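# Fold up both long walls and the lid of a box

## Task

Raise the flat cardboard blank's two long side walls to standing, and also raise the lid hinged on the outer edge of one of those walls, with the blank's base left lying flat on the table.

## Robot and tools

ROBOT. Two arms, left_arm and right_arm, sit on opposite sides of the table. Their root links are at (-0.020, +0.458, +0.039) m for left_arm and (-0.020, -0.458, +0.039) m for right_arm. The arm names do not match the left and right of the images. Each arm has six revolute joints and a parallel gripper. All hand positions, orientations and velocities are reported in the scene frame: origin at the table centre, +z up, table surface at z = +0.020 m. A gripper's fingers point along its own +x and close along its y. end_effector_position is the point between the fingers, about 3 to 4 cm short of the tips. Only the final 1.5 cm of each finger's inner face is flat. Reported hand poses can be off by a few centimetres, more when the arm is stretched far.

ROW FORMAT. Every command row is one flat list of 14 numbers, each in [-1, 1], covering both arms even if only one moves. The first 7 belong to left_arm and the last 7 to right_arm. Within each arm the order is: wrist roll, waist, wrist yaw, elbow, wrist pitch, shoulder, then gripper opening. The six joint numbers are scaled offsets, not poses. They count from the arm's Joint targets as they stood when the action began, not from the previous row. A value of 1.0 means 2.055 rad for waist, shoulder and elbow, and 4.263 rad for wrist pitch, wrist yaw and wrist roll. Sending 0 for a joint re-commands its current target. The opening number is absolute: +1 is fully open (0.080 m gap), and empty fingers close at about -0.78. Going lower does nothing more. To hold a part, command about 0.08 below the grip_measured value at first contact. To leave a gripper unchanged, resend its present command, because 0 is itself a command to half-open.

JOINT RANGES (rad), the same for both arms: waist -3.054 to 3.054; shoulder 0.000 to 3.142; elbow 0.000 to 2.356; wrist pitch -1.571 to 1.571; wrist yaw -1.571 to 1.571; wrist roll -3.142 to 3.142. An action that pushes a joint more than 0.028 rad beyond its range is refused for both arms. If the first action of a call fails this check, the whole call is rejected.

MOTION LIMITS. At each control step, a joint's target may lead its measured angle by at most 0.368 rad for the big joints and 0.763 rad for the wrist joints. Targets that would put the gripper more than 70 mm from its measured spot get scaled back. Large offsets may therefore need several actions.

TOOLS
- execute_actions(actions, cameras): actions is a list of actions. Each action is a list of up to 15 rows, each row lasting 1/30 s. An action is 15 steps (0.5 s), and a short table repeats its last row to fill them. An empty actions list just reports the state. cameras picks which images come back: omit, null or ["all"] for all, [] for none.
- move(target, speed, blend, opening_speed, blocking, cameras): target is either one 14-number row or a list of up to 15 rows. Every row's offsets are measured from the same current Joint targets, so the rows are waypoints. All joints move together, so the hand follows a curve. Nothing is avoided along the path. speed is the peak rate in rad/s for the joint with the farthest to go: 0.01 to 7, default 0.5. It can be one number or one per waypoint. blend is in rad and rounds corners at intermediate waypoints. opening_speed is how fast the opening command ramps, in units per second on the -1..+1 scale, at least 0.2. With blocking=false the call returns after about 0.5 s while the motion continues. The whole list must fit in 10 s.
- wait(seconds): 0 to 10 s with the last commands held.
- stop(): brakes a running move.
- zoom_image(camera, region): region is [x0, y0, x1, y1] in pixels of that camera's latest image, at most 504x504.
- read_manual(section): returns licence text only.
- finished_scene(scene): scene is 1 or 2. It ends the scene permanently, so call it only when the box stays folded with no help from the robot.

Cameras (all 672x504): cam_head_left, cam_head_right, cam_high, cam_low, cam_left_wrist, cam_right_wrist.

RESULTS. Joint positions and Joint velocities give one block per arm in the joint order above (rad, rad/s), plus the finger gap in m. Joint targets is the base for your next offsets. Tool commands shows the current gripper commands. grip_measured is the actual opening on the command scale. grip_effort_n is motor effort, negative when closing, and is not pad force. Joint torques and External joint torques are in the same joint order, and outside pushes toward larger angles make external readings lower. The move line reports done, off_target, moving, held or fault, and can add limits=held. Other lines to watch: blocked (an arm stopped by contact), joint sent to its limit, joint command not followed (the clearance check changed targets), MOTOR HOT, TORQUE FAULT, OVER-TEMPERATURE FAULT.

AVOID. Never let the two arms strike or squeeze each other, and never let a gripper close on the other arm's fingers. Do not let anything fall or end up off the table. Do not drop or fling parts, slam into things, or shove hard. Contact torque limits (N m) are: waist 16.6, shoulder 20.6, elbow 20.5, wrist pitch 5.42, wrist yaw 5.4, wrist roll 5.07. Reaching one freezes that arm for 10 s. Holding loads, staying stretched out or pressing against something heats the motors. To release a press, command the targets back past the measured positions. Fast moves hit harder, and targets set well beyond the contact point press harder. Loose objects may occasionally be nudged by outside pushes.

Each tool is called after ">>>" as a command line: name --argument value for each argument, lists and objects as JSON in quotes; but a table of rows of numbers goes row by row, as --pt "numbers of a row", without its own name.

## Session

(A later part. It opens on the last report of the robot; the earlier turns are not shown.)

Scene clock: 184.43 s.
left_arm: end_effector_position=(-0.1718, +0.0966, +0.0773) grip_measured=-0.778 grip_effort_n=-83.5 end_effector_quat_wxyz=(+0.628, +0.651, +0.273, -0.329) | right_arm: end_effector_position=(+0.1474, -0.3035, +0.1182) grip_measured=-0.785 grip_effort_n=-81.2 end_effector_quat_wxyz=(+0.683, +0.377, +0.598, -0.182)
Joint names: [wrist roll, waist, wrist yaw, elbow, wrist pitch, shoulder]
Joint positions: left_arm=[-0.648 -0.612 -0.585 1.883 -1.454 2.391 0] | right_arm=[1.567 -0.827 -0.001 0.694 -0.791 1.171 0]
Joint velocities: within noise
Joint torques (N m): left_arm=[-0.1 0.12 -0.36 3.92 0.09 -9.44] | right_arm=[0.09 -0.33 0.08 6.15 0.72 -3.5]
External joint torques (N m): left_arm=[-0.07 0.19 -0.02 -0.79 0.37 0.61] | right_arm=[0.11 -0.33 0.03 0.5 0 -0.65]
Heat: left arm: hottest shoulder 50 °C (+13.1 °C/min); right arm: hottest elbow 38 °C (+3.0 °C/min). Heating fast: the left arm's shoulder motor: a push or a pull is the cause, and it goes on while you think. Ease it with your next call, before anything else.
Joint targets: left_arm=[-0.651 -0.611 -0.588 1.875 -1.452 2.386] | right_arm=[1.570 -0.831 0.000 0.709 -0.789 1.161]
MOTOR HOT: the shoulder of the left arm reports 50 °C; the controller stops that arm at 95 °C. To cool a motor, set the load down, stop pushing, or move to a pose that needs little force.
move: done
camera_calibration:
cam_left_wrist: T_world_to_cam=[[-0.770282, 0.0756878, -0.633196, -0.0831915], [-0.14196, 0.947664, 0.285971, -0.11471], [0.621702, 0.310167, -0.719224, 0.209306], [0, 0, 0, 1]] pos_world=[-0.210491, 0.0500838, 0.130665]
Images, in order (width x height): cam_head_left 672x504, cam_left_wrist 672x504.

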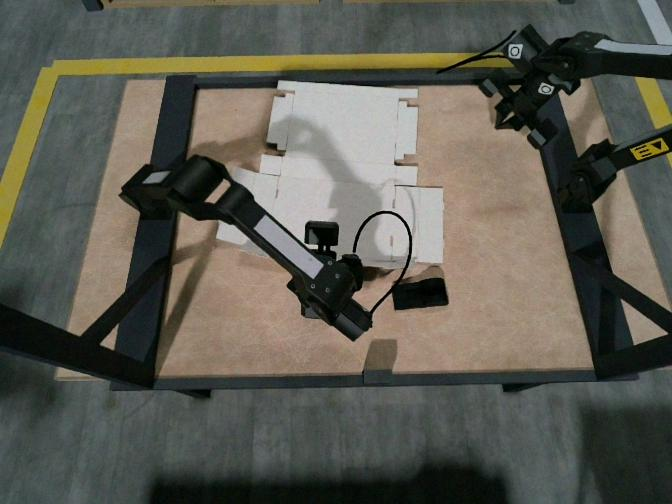

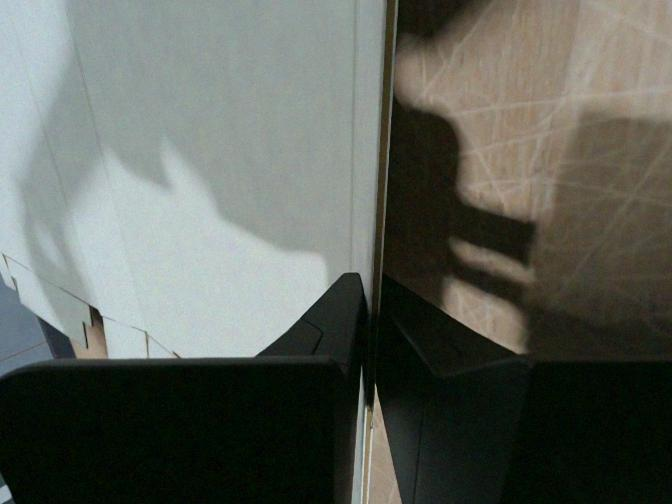

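>>> move --pt "0.0638 0.0572 0.0537 -0.1037 0.0582 -0.1062 -0.8 0 0 0 0 0 0 -0.8" --pt "0.1276 0.1772 0.1583 -0.1805 0.0964 -0.1762 -0.8 0 0 0 0 0 0 -0.8" --speed 0.3 --blend 0.05

>>> zoom_image --camera "cam_left_wrist" --region '[280, 180, 480, 380]'

>>> zoom_image --camera "cam_low" --region '[280, 210, 420, 290]'

Scene clock: 199.17 s.
left_arm: end_effector_position=(-0.1249, +0.0904, +0.0925) grip_measured=-0.778 grip_effort_n=-83.5 end_effector_quat_wxyz=(+0.443, +0.515, +0.486, -0.550) | right_arm: end_effector_position=(+0.1474, -0.3034, +0.1183) grip_measured=-0.785 grip_effort_n=-81.2 end_effector_quat_wxyz=(+0.684, +0.377, +0.598, -0.182)
Joint names: [wrist roll, waist, wrist yaw, elbow, wrist pitch, shoulder]
Joint positions: left_arm=[-0.111 -0.248 0.078 1.516 -1.048 2.032 0] | right_arm=[1.567 -0.827 -0.001 0.694 -0.791 1.171 0]
Joint velocities: within noise
Joint torques (N m): left_arm=[0.12 0.2 0.31 4.02 1.08 -8.45] | right_arm=[0.08 -0.34 0.06 6.19 0.73 -3.51]
External joint torques (N m): left_arm=[0.12 0.19 0.27 -1.22 0.75 0] | right_arm=[0.1 -0.34 0.02 0.55 0.01 -0.63]
Heat: left arm: hottest shoulder 51 °C (+14.2 °C/min); right arm: hottest elbow 38 °C (+2.0 °C/min). Fold the left arm in close to its base, or ease its load, before you think long.
Joint targets: left_arm=[-0.108 -0.247 0.087 1.504 -1.041 2.024] | right_arm=[1.570 -0.831 0.000 0.709 -0.789 1.160]
MOTOR HOT: still on. The shoulder of the left arm reports 51 °C.
move: done
camera_calibration:
cam_left_wrist: T_world_to_cam=[[-0.985331, 0.148778, 0.0835875, -0.136811], [0.169192, 0.91561, 0.364737, -0.0720729], [-0.0222686, 0.373529, -0.927351, 0.126136], [0, 0, 0, 1]] pos_world=[-0.119801, 0.0392297, 0.154696]
cam_right_wrist: T_world_to_cam=[[-0.688378, -0.660392, -0.300031, -0.0558899], [-0.724224, 0.602694, 0.335051, 0.275545], [-0.0404379, 0.447931, -0.893153, 0.328004], [0, 0, 0, 1]] pos_world=[0.174347, -0.349902, 0.183868]

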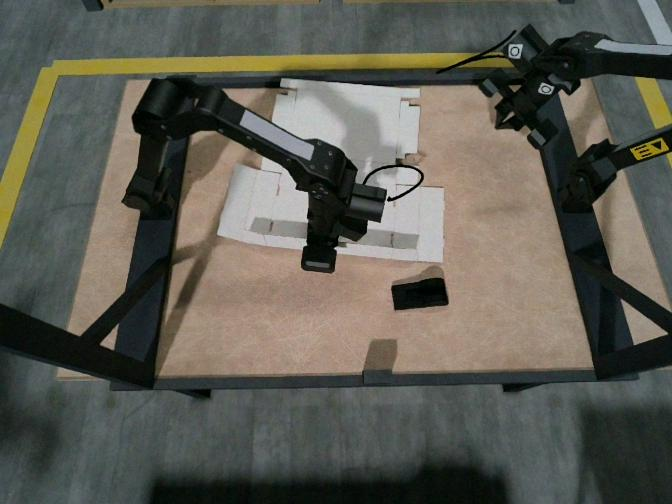

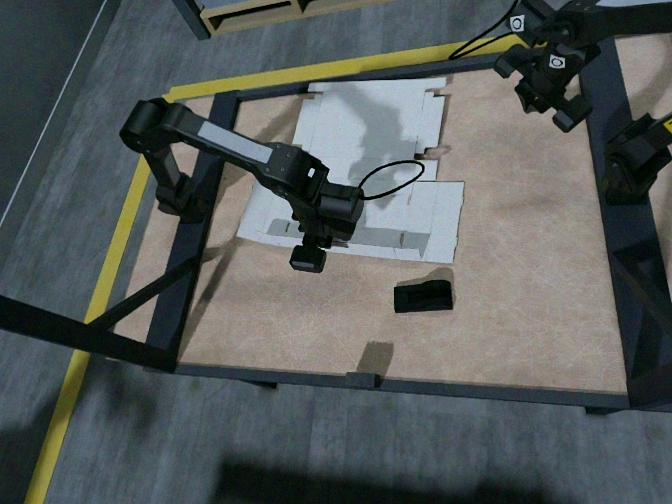

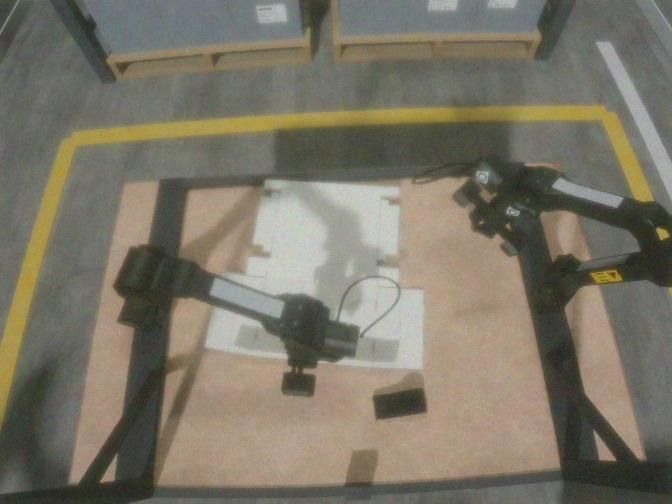

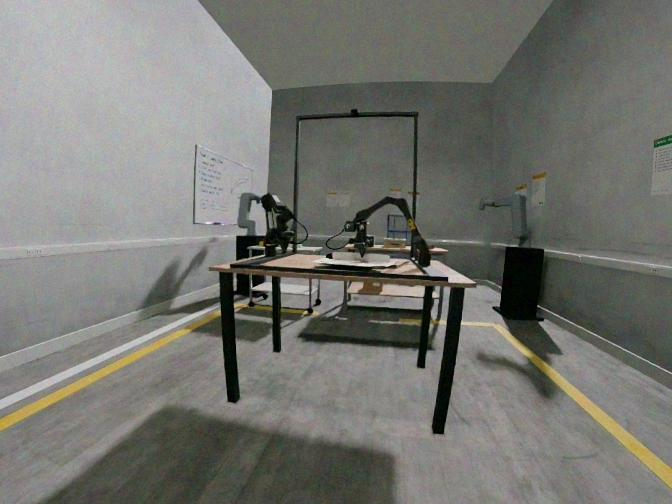

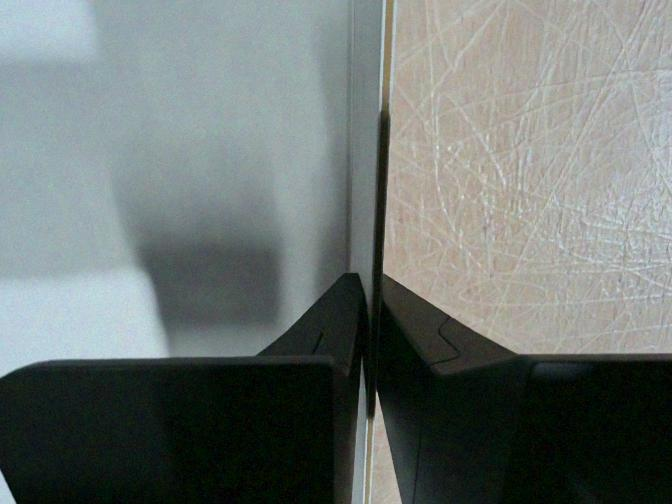

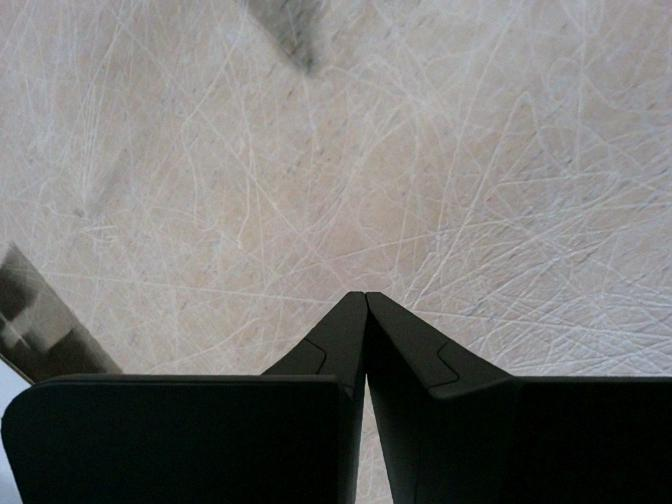

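Scaled by 2.520 from the camera's 672x504 image, which has a finer 960x720 frame.

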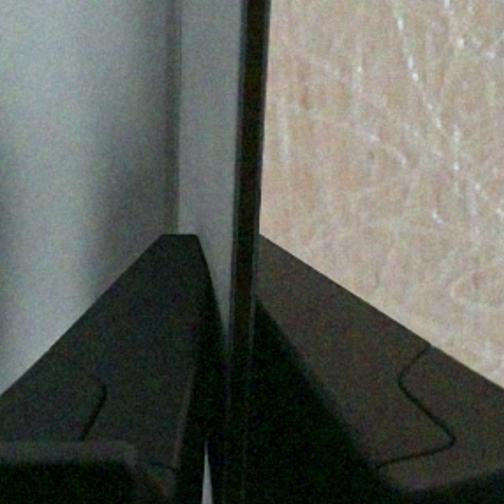

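Scaled by 3.600 from the camera's 672x504 image, which has a finer 960x720 frame.

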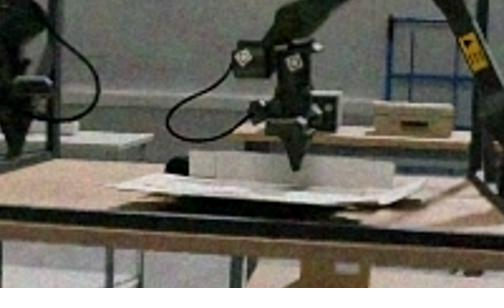

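>>> move --pt "0 0 0 0 0 0 -0.8 -0.2182 -0.1596 -0.1654 0.127 0.0612 0.2297 -0.8" --pt "0 0 0 0 0 0 -0.8 -0.2182 -0.1596 -0.1654 0.127 0.0612 0.2297 1" --pt "0 0 0 0 0 0 -0.8 -0.2182 -0.1596 -0.1654 0.0788 0.1112 0.2856 1" --pt "0 0 0 0 0 0 -0.8 -0.2041 -0.0827 -0.1494 0.1153 0.1382 0.3221 1" --speed 0.7

>>> zoom_image --camera "cam_low" --region '[280, 210, 420, 290]'

Scene clock: 215.73 s.
left_arm: end_effector_position=(-0.1249, +0.0904, +0.0925) grip_measured=-0.778 grip_effort_n=-83.5 end_effector_quat_wxyz=(+0.443, +0.515, +0.486, -0.550) | right_arm: end_effector_position=(+0.2465, -0.1787, +0.0843) grip_measured=+0.992 grip_effort_n=17.9 end_effector_quat_wxyz=(+0.657, +0.257, +0.648, +0.286)
Joint names: [wrist roll, waist, wrist yaw, elbow, wrist pitch, shoulder]
Joint positions: left_arm=[-0.111 -0.248 0.078 1.516 -1.048 2.032 0] | right_arm=[0.696 -0.998 -0.641 0.936 -0.203 1.809 0.08]
Joint velocities: within noise
Joint torques (N m): left_arm=[0.13 0.05 0.31 4.17 1.06 -8.46] | right_arm=[0.08 -0.26 -0.16 5.07 0.99 -4.54]
External joint torques (N m): left_arm=[0.12 0.11 0.27 -1.13 0.73 0.12] | right_arm=[0.12 -0.29 0.13 0.05 0.04 2.18]
Heat: left arm: hottest shoulder 51 °C (+12.1 °C/min); right arm: hottest elbow 38 °C (+1.0 °C/min). Fold the left arm in close to its base, or ease its load, before you think long.
Joint targets: left_arm=[-0.107 -0.247 0.087 1.504 -1.041 2.024] | right_arm=[0.699 -1.001 -0.637 0.946 -0.200 1.822]
MOTOR HOT: still on. The shoulder of the left arm reports 51 °C.
move: done
camera_calibration:
cam_left_wrist: T_world_to_cam=[[-0.985285, 0.14913, 0.0835051, -0.136807], [0.169486, 0.915587, 0.364658, -0.0720249], [-0.0220749, 0.373445, -0.92739, 0.126169], [0, 0, 0, 1]] pos_world=[-0.119802, 0.0392301, 0.154696]
cam_right_wrist: T_world_to_cam=[[0.0578452, -0.702287, -0.70954, -0.0723524], [-0.931113, -0.294326, 0.215409, 0.184372], [-0.360115, 0.648202, -0.670934, 0.341528], [0, 0, 0, 1]] pos_world=[0.298845, -0.217926, 0.13809]

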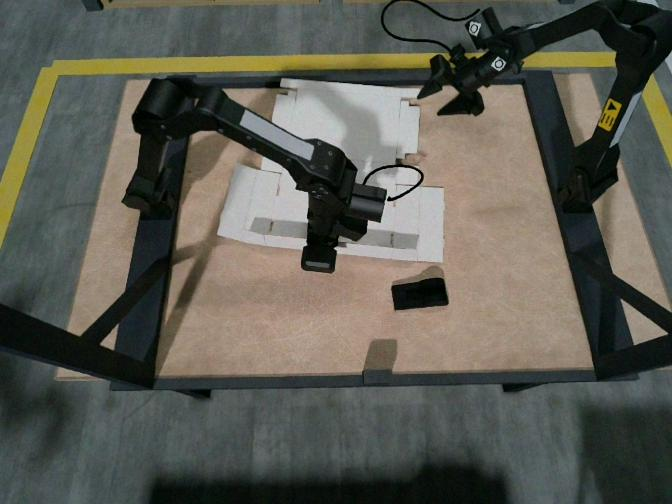

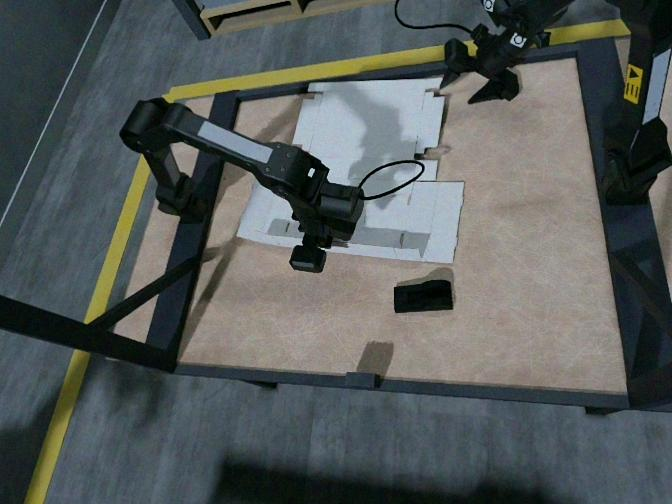

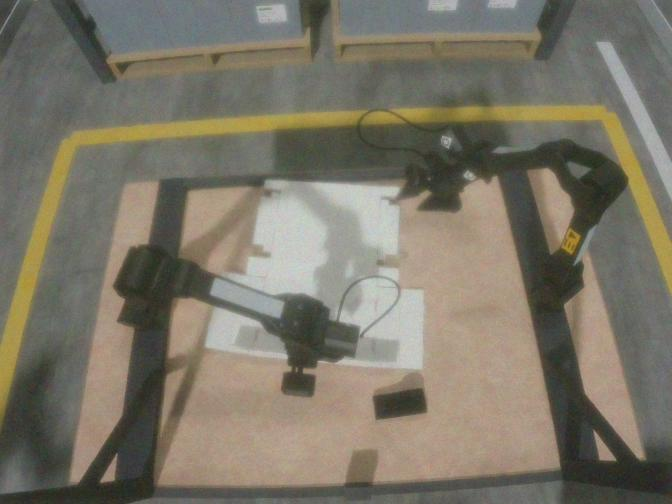

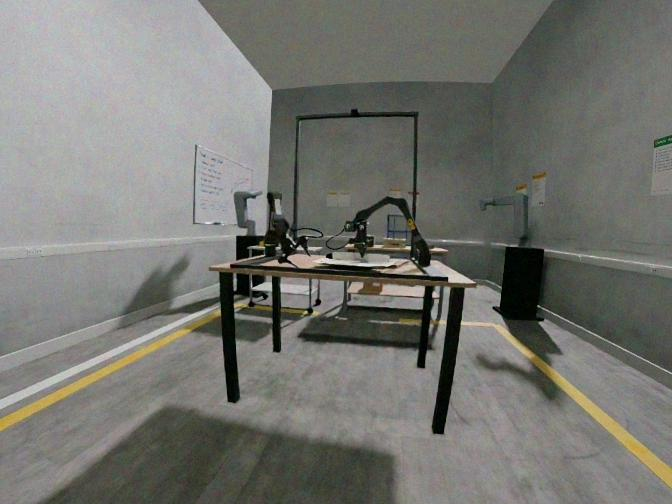

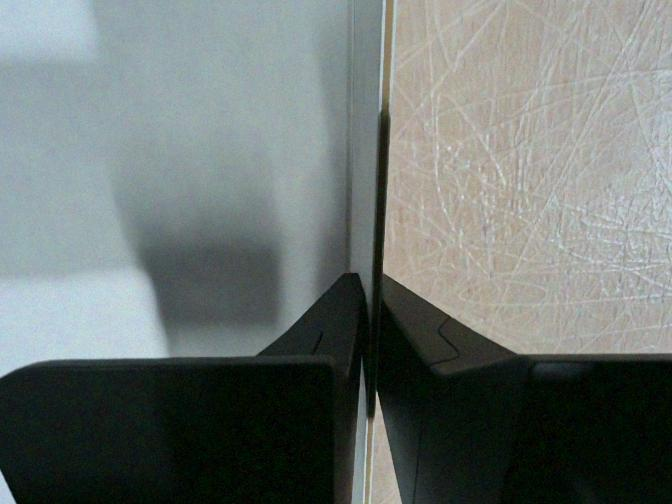

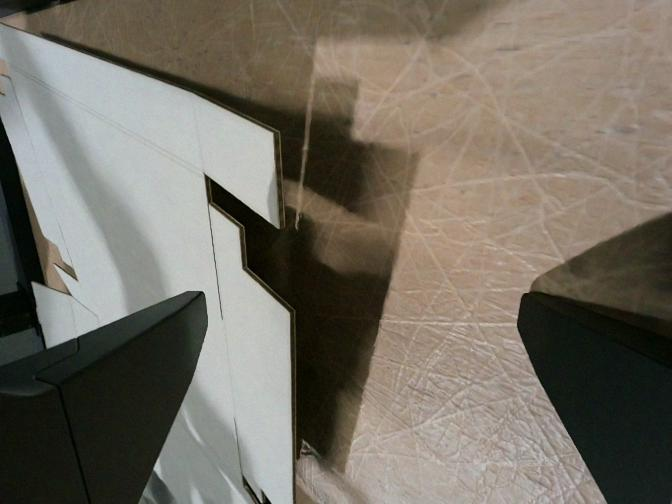

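Scaled by 3.600 from the camera's 672x504 image, which has a finer 960x720 frame.

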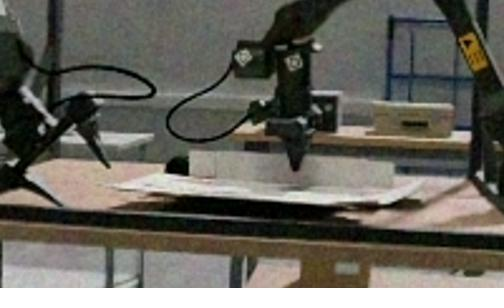

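>>> move --target '[0,0,0,0,0,0,-0.8,0.0235,0.0861,0.0216,0.09,0.0127,0.0667,1]' --speed 0.25 --cameras '["cam_right_wrist","cam_low","cam_head_right"]'

Scene clock: 220.53 s.
left_arm: end_effector_position=(-0.1249, +0.0904, +0.0925) grip_measured=-0.778 grip_effort_n=-83.5 end_effector_quat_wxyz=(+0.443, +0.515, +0.486, -0.550) | right_arm: end_effector_position=(+0.2484, -0.1034, +0.0871) grip_measured=+0.992 grip_effort_n=17.9 end_effector_quat_wxyz=(+0.668, +0.231, +0.635, +0.310)
Joint names: [wrist roll, waist, wrist yaw, elbow, wrist pitch, shoulder]
Joint positions: left_arm=[-0.111 -0.248 0.078 1.516 -1.048 2.032 0] | right_arm=[0.797 -0.826 -0.547 1.121 -0.148 1.945 0.08]
Joint velocities: within noise
Joint torques (N m): left_arm=[0.09 0 0.33 4.06 1.11 -8.52] | right_arm=[0.06 0.07 -0.18 5.44 1.07 -5.49]
External joint torques (N m): left_arm=[0.08 -0.02 0.3 -1.24 0.78 0.02] | right_arm=[0.09 0.13 0.06 0.02 -0.04 2.56]
Heat: left arm: hottest shoulder 51 °C (+11.1 °C/min); right arm: hottest elbow 38 °C (+1.0 °C/min). Fold the left arm in close to its base, or ease its load, before you think long.
Joint targets: left_arm=[-0.107 -0.247 0.087 1.504 -1.041 2.024] | right_arm=[0.800 -0.824 -0.545 1.131 -0.146 1.960]
MOTOR HOT: still on. The shoulder of the left arm reports 51 °C.
move: done
camera_calibration:
cam_right_wrist: T_world_to_cam=[[0.136716, -0.697593, -0.703329, -0.0371591], [-0.925621, -0.342888, 0.160165, 0.206083], [-0.352893, 0.62912, -0.692586, 0.293487], [0, 0, 0, 1]] pos_world=[0.299405, -0.139897, 0.144123]
Images, in order (width x height): cam_head_right 672x504, cam_low 672x504, cam_right_wrist 672x504.

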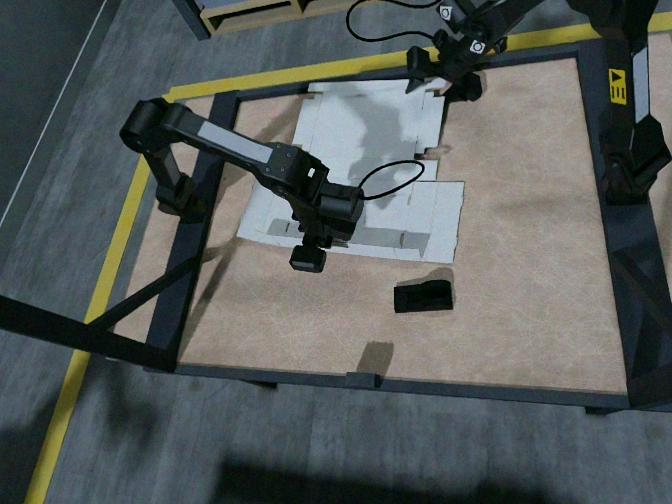

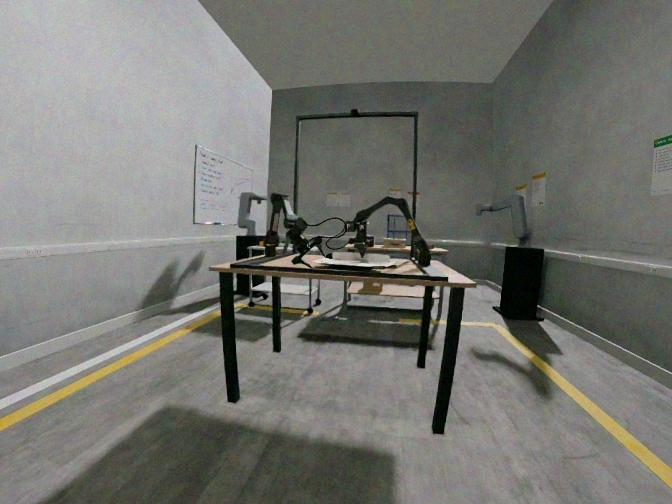

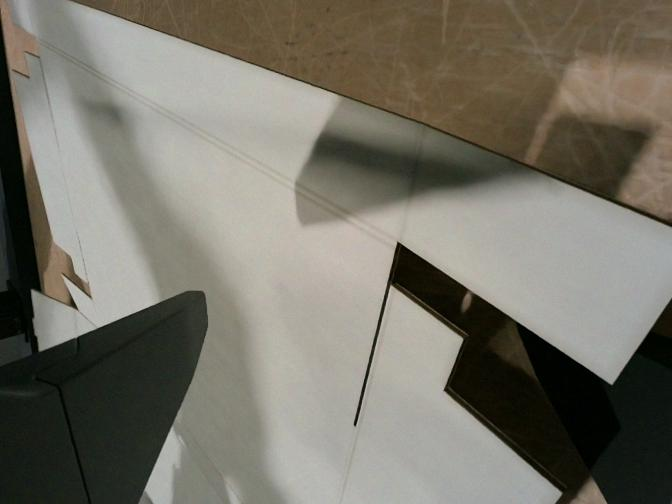

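>>> move --pt "0 0 0 0 0 0 -0.8 0.0235 0.0287 0.0077 -0.0521 0.0152 -0.0345 1" --pt "0 0 0 0 0 0 -0.8 0.054 0.0623 0.0176 0.0277 -0.0676 -0.1406 1" --pt "0 0 0 0 0 0 -0.8 0.0751 0.1129 0.0328 0.0399 -0.0966 -0.2078 1" --speed 0.22 --blend 0.02

>>> zoom_image --camera "cam_low" --region '[280, 190, 440, 290]'

Scene clock: 254.33 s.
left_arm: end_effector_position=(-0.1279, +0.0912, +0.0935) grip_measured=-0.778 grip_effort_n=-83.5 end_effector_quat_wxyz=(+0.439, +0.515, +0.485, -0.554) | right_arm: end_effector_position=(+0.1539, -0.1021, +0.2146) grip_measured=+0.992 grip_effort_n=17.0 end_effector_quat_wxyz=(+0.657, +0.263, +0.658, +0.257)
Joint names: [wrist roll, waist, wrist yaw, elbow, wrist pitch, shoulder]
Joint positions: left_arm=[-0.107 -0.253 0.086 1.516 -1.048 2.029 0] | right_arm=[1.114 -0.602 -0.396 1.196 -0.559 1.55 0.08]
Joint velocities: within noise
Joint torques (N m): left_arm=[0.01 0.79 0.06 3.99 1.12 -8.23] | right_arm=[0.17 0.79 -0.51 6.97 1.08 -7.11]
External joint torques (N m): left_arm=[0.01 0.85 0 -1.27 0.8 0.3] | right_arm=[0.2 0.83 -0.37 0.74 -0.1 -1.04]
Heat: left arm: hottest shoulder 50 °C (-1.0 °C/min); right arm: hottest elbow 37 °C (-1.0 °C/min). Fold the left arm in close to its base, or ease its load, before you think long.
Joint targets: left_arm=[-0.107 -0.247 0.087 1.504 -1.041 2.024] | right_arm=[1.120 -0.592 -0.405 1.213 -0.558 1.532]
MOTOR HOT: still on. The shoulder of the left arm reports 50 °C.
move: done
camera_calibration:
cam_left_wrist: T_world_to_cam=[[-0.983249, 0.157518, 0.0917034, -0.141203], [0.18029, 0.914426, 0.362381, -0.070912], [-0.0267747, 0.372844, -0.927508, 0.126199], [0, 0, 0, 1]] pos_world=[-0.122674, 0.0400334, 0.155696]
cam_right_wrist: T_world_to_cam=[[0.00800006, -0.728298, -0.685214, 0.0790324], [-0.934737, -0.248885, 0.25362, 0.0896163], [-0.355251, 0.638466, -0.682758, 0.34683], [0, 0, 0, 1]] pos_world=[0.206347, -0.141576, 0.268227]

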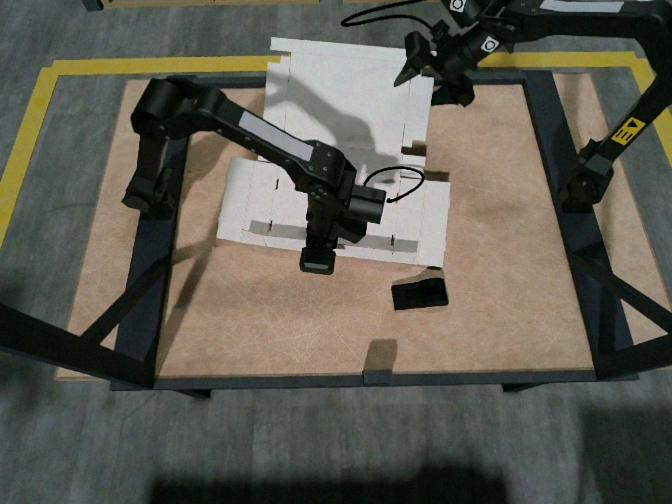

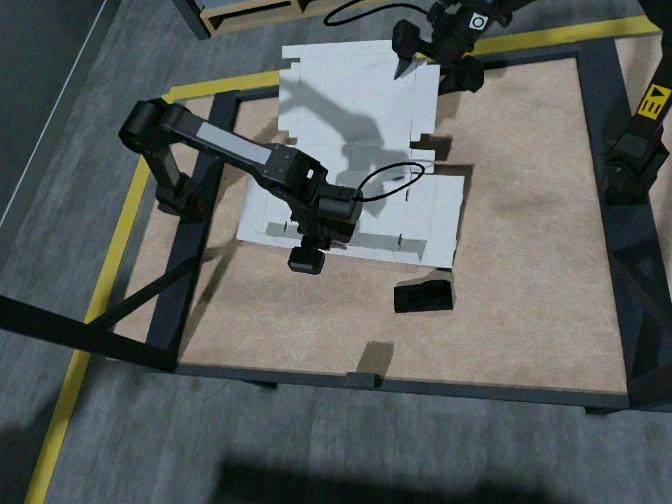

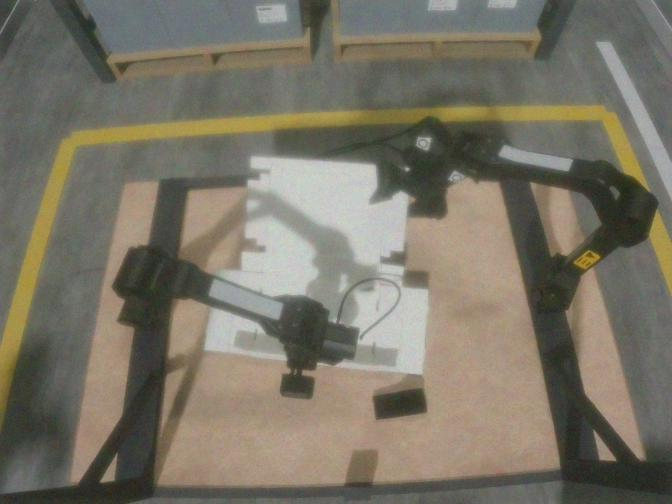

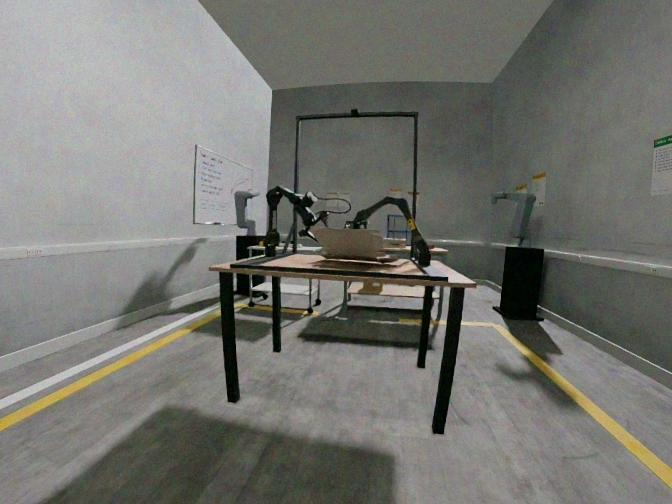

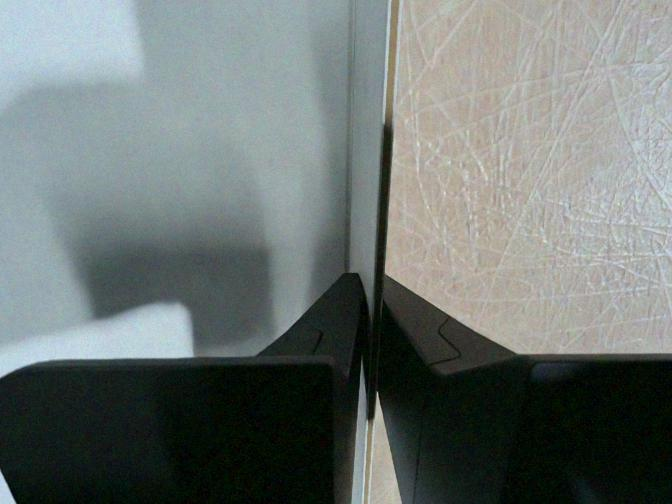

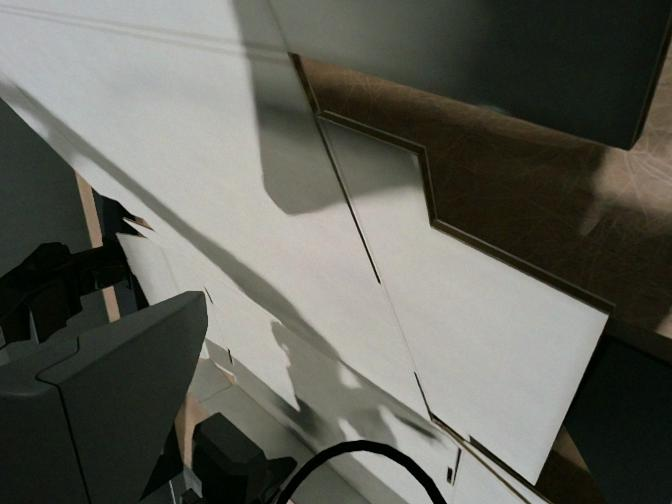

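Scaled by 3.150 from the camera's 672x504 image, which has a finer 960x720 frame.

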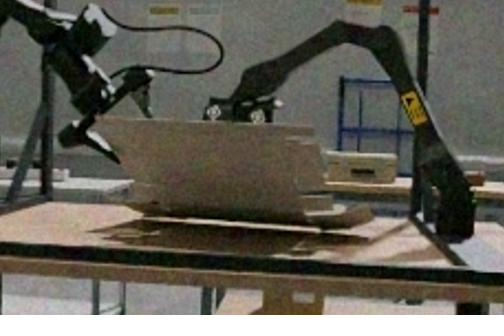

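>>> move --pt "0 0 0 0 0 0 -0.8 0 0 0 0 0 0 0.33" --pt "0 0 0 0 0 0 -0.8 -0.1548 0.128 0.0408 -0.0165 -0.011 -0.071 0.33" --speed 0.25 --cameras '["cam_head_left","cam_head_right","cam_right_wrist","cam_low"]'

>>> zoom_image --camera "cam_low" --region '[280, 190, 440, 290]'

>>> zoom_image --camera "cam_head_left" --region '[220, 20, 500, 300]'

Scene clock: 266.87 s.
left_arm: end_effector_position=(-0.1273, +0.0926, +0.0929) grip_measured=-0.778 grip_effort_n=-83.5 end_effector_quat_wxyz=(+0.439, +0.515, +0.488, -0.552) | right_arm: end_effector_position=(+0.0729, -0.0950, +0.2512) grip_measured=+0.334 grip_effort_n=-17.9 end_effector_quat_wxyz=(+0.711, -0.031, +0.482, +0.512)
Joint names: [wrist roll, waist, wrist yaw, elbow, wrist pitch, shoulder]
Joint positions: left_arm=[-0.112 -0.252 0.087 1.512 -1.051 2.029 0] | right_arm=[0.464 -0.34 -0.223 1.183 -0.608 1.4 0.05]
Joint velocities: within noise
Joint torques (N m): left_arm=[0.15 0.47 0.08 4.44 1.3 -8.23] | right_arm=[-0.16 0.7 -0.39 4.92 1.35 -5.84]
External joint torques (N m): left_arm=[0.15 0.45 0.04 -0.86 0.97 0.28] | right_arm=[-0.14 0.73 -0.32 -1.39 0.07 -0.73]
Heat: left arm: hottest shoulder 47 °C (-4.0 °C/min); right arm: hottest elbow 37 °C (-2.0 °C/min).
Joint targets: left_arm=[-0.108 -0.247 0.087 1.504 -1.041 2.024] | right_arm=[0.460 -0.329 -0.231 1.179 -0.605 1.387]
MOTOR HOT: cleared for the motors of the left arm.
move: done
camera_calibration:
cam_right_wrist: T_world_to_cam=[[0.767623, -0.463806, -0.442311, 0.0186732], [-0.602371, -0.7578, -0.250776, 0.0605066], [-0.218872, 0.458937, -0.861088, 0.356272], [0, 0, 0, 1]] pos_world=[0.100091, -0.108994, 0.330214]
Images, in order (width x height): cam_head_left 672x504, cam_head_right 672x504, cam_low 672x504, cam_right_wrist 672x504.

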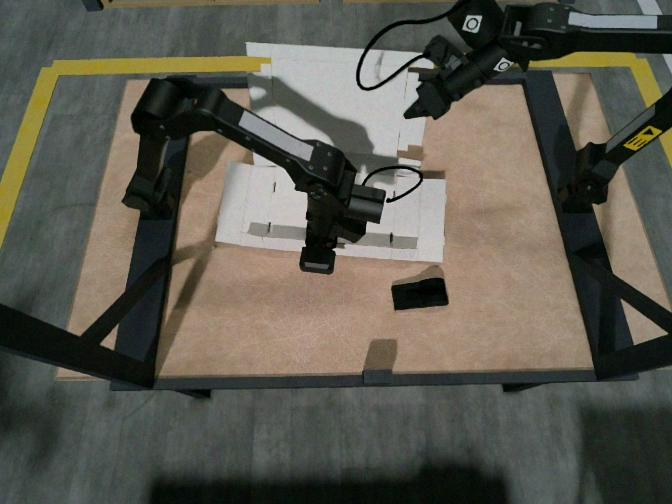

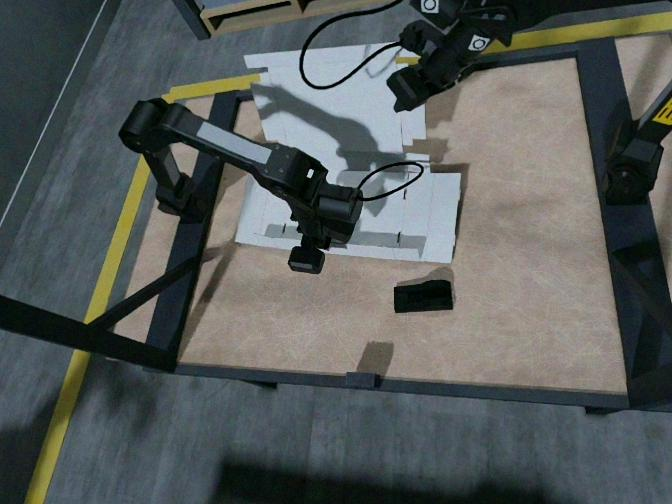

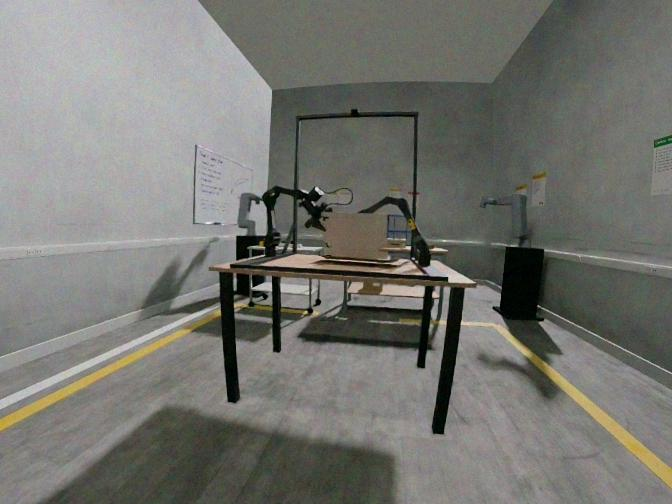

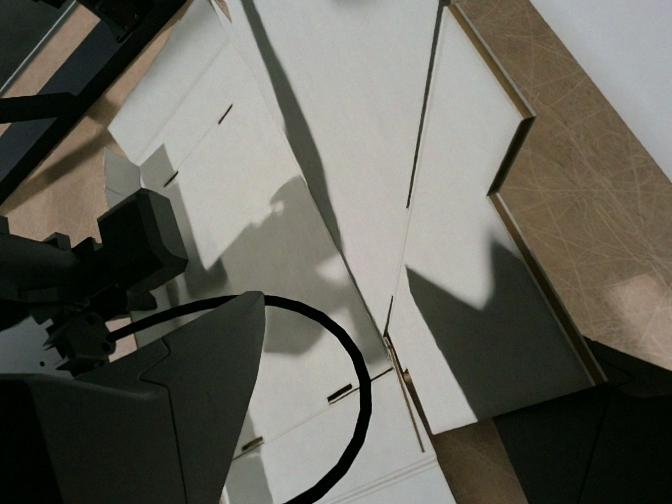

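Scaled by 3.150 from the camera's 672x504 image, which has a finer 960x720 frame.

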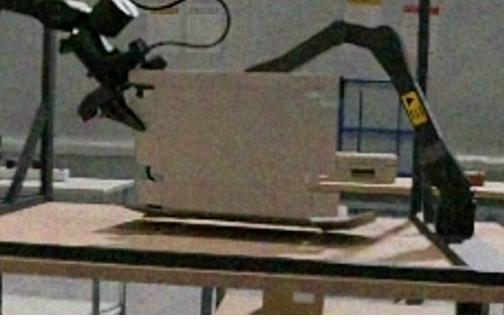

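Scaled by 1.800 from the camera's 672x504 image, which has a finer 960x720 frame.

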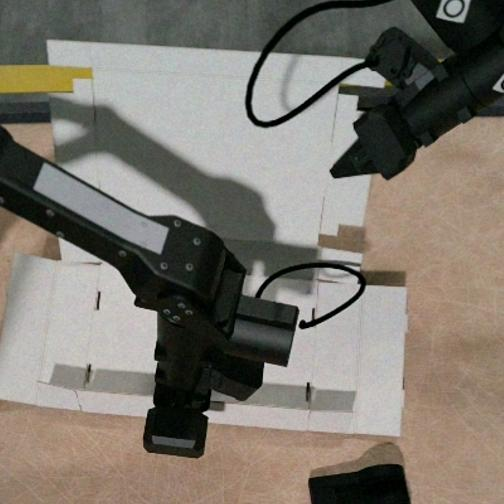

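>>> move --pt "0 0 0 0 0 0 -0.8 0 0 0 0 -0.0927 -0.193 0.33" --pt "0 0 0 0 0 0 -0.8 0.1501 -0.2779 -0.0887 0.0589 -0.0809 -0.0423 -0.8" --pt "0 0 0 0 0 0 -0.8 0.1501 -0.1603 -0.0887 0.2655 -0.0575 0.2563 -0.8" --speed 0.5 --cameras '["cam_head_left","cam_head_right","cam_right_wrist","cam_low"]'

>>> zoom_image --camera "cam_low" --region '[280, 190, 440, 290]'

>>> zoom_image --camera "cam_head_left" --region '[220, 20, 500, 300]'

Scene clock: 298.07 s.
left_arm: end_effector_position=(-0.1260, +0.0909, +0.0924) grip_measured=-0.778 grip_effort_n=-83.5 end_effector_quat_wxyz=(+0.439, +0.512, +0.488, -0.554) | right_arm: end_effector_position=(+0.1899, -0.0457, +0.2368) grip_measured=-0.785 grip_effort_n=-81.2 end_effector_quat_wxyz=(+0.576, +0.262, +0.733, +0.250)
Joint names: [wrist roll, waist, wrist yaw, elbow, wrist pitch, shoulder]
Joint positions: left_arm=[-0.107 -0.246 0.09 1.51 -1.042 2.029 0] | right_arm=[1.097 -0.658 -0.606 1.709 -0.853 1.906 0]
Joint velocities: within noise
Joint torques (N m): left_arm=[0 -0.06 -0.05 4.74 0.73 -8.26] | right_arm=[0.06 0.08 -0.45 6.48 1.02 -6.75]
External joint torques (N m): left_arm=[-0.01 -0.09 -0.09 -0.55 0.38 0.21] | right_arm=[0.1 0.03 -0.18 0.41 0.02 1.69]
Heat: left arm: hottest shoulder 44 °C (-7.1 °C/min); right arm: hottest elbow 36 °C (-1.0 °C/min).
Joint targets: left_arm=[-0.107 -0.247 0.087 1.504 -1.041 2.024] | right_arm=[1.100 -0.658 -0.609 1.724 -0.850 1.913]
move: done
camera_calibration:
cam_right_wrist: T_world_to_cam=[[-0.0808209, -0.735158, -0.673061, 0.148721], [-0.840918, -0.312225, 0.442008, 0.0663551], [-0.535093, 0.601713, -0.592973, 0.349927], [0, 0, 0, 1]] pos_world=[0.255063, -0.0805049, 0.278266]
Images, in order (width x height): cam_head_left 672x504, cam_head_right 672x504, cam_low 672x504, cam_right_wrist 672x504.

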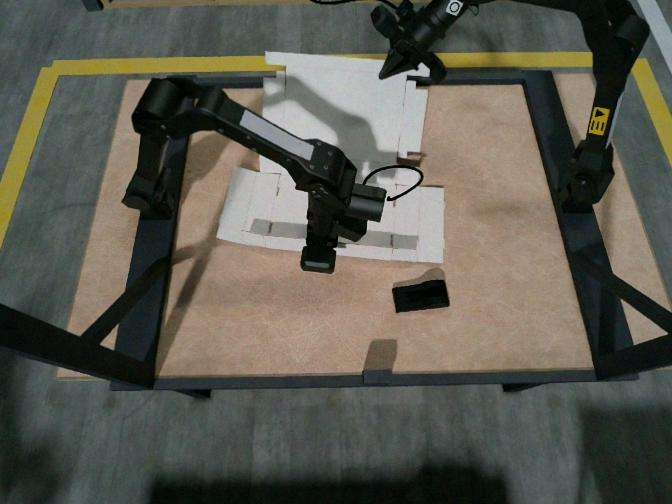

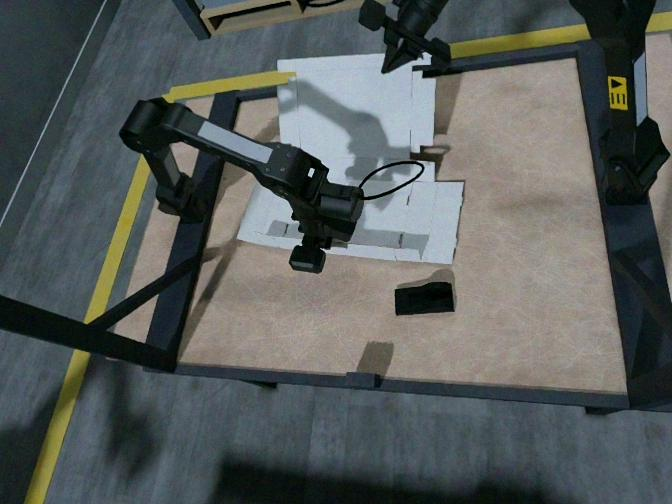

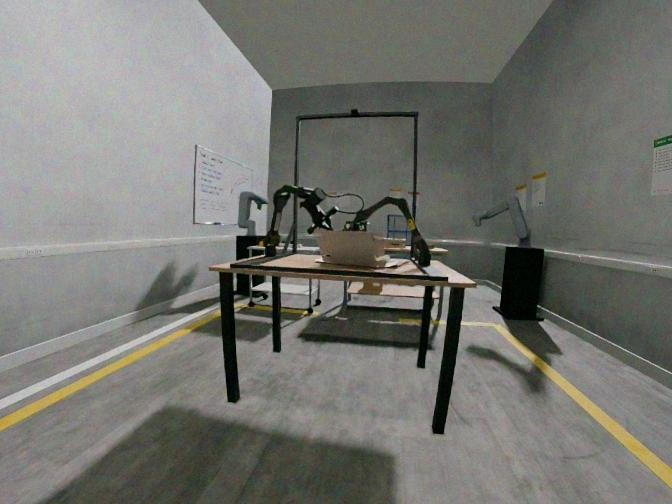

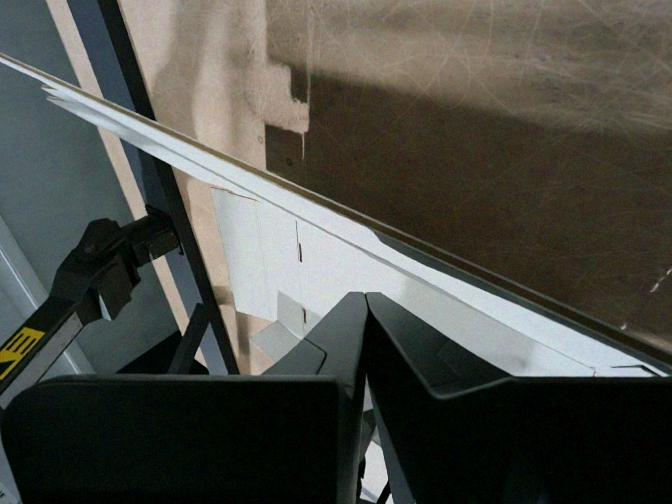

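Scaled by 3.150 from the camera's 672x504 image, which has a finer 960x720 frame.

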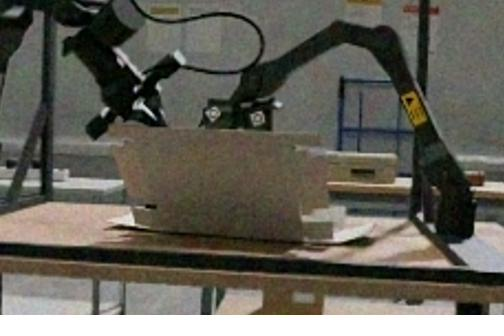

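Scaled by 1.800 from the camera's 672x504 image, which has a finer 960x720 frame.

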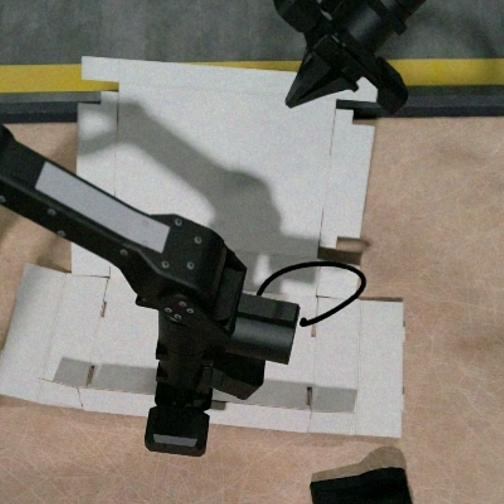

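>>> execute_actions --actions '[]' --cameras '["cam_head_left","cam_head_right","cam_low","cam_high"]'

Scene clock: 321.20 s.
left_arm: end_effector_position=(-0.1260, +0.0909, +0.0924) grip_measured=-0.778 grip_effort_n=-83.5 end_effector_quat_wxyz=(+0.439, +0.512, +0.488, -0.554) | right_arm: end_effector_position=(+0.1899, -0.0457, +0.2368) grip_measured=-0.785 grip_effort_n=-81.2 end_effector_quat_wxyz=(+0.576, +0.262, +0.733, +0.250)
Joint names: [wrist roll, waist, wrist yaw, elbow, wrist pitch, shoulder]
Joint positions: left_arm=[-0.107 -0.246 0.09 1.51 -1.042 2.029 0] | right_arm=[1.097 -0.658 -0.606 1.709 -0.853 1.906 0]
Joint velocities: within noise
Joint torques (N m): left_arm=[-0.03 0 -0.06 4.58 0.7 -8.15] | right_arm=[0.06 -0.09 -0.44 6.58 1.02 -6.77]
External joint torques (N m): left_arm=[-0.03 -0.01 -0.1 -0.67 0.38 0.34] | right_arm=[0.1 -0.13 -0.17 0.58 0.03 1.6]
Heat: left arm: hottest shoulder 43 °C (-5.1 °C/min); right arm: hottest elbow 40 °C (+3.0 °C/min).
Joint targets: left_arm=[-0.107 -0.247 0.087 1.504 -1.041 2.024] | right_arm=[1.100 -0.658 -0.609 1.724 -0.850 1.913]
Tool commands: left_gripper/opening=-0.8 right_gripper/opening=-0.8
Images, in order (width x height): cam_head_left 672x504, cam_head_right 672x504, cam_high 672x504, cam_low 672x504.

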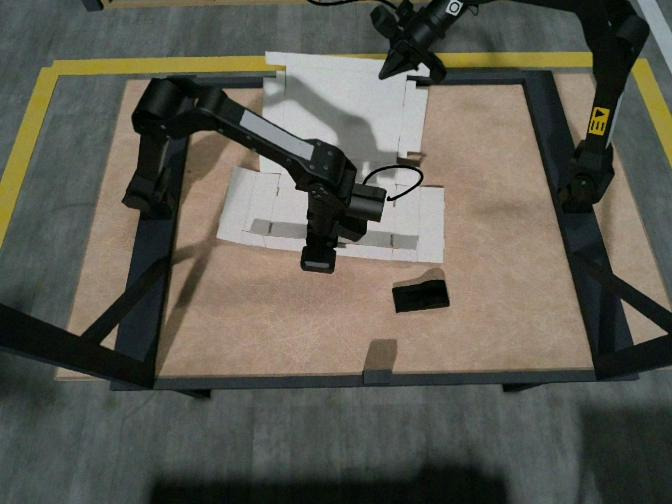

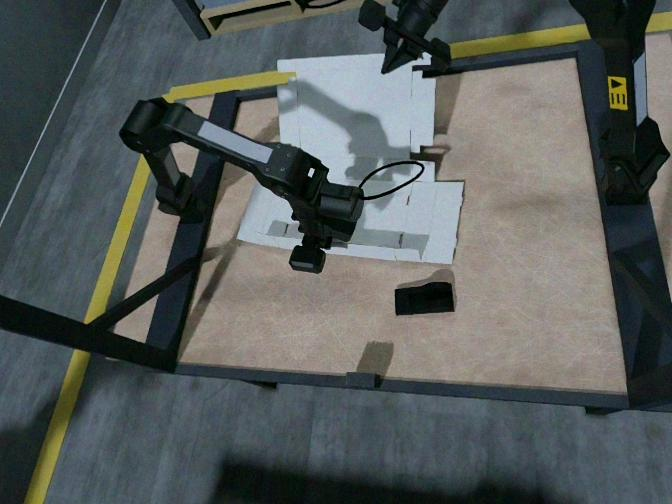

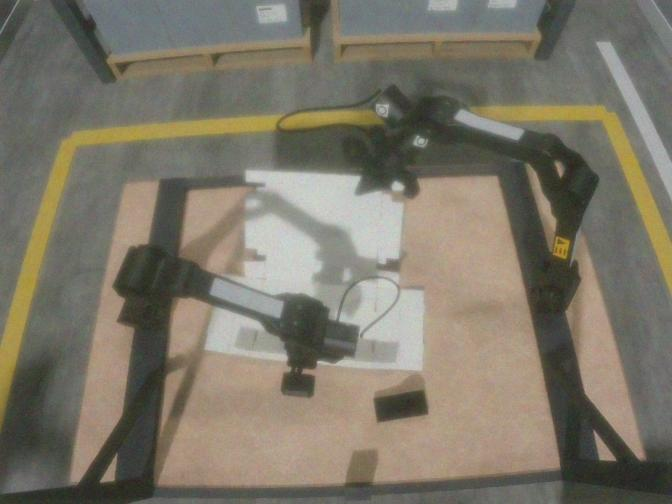

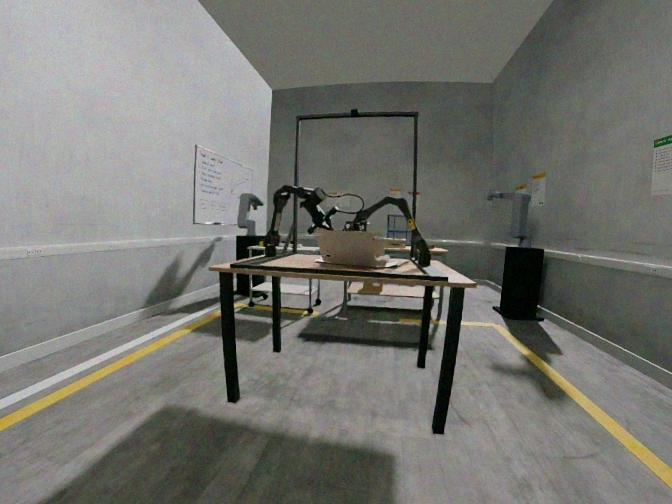

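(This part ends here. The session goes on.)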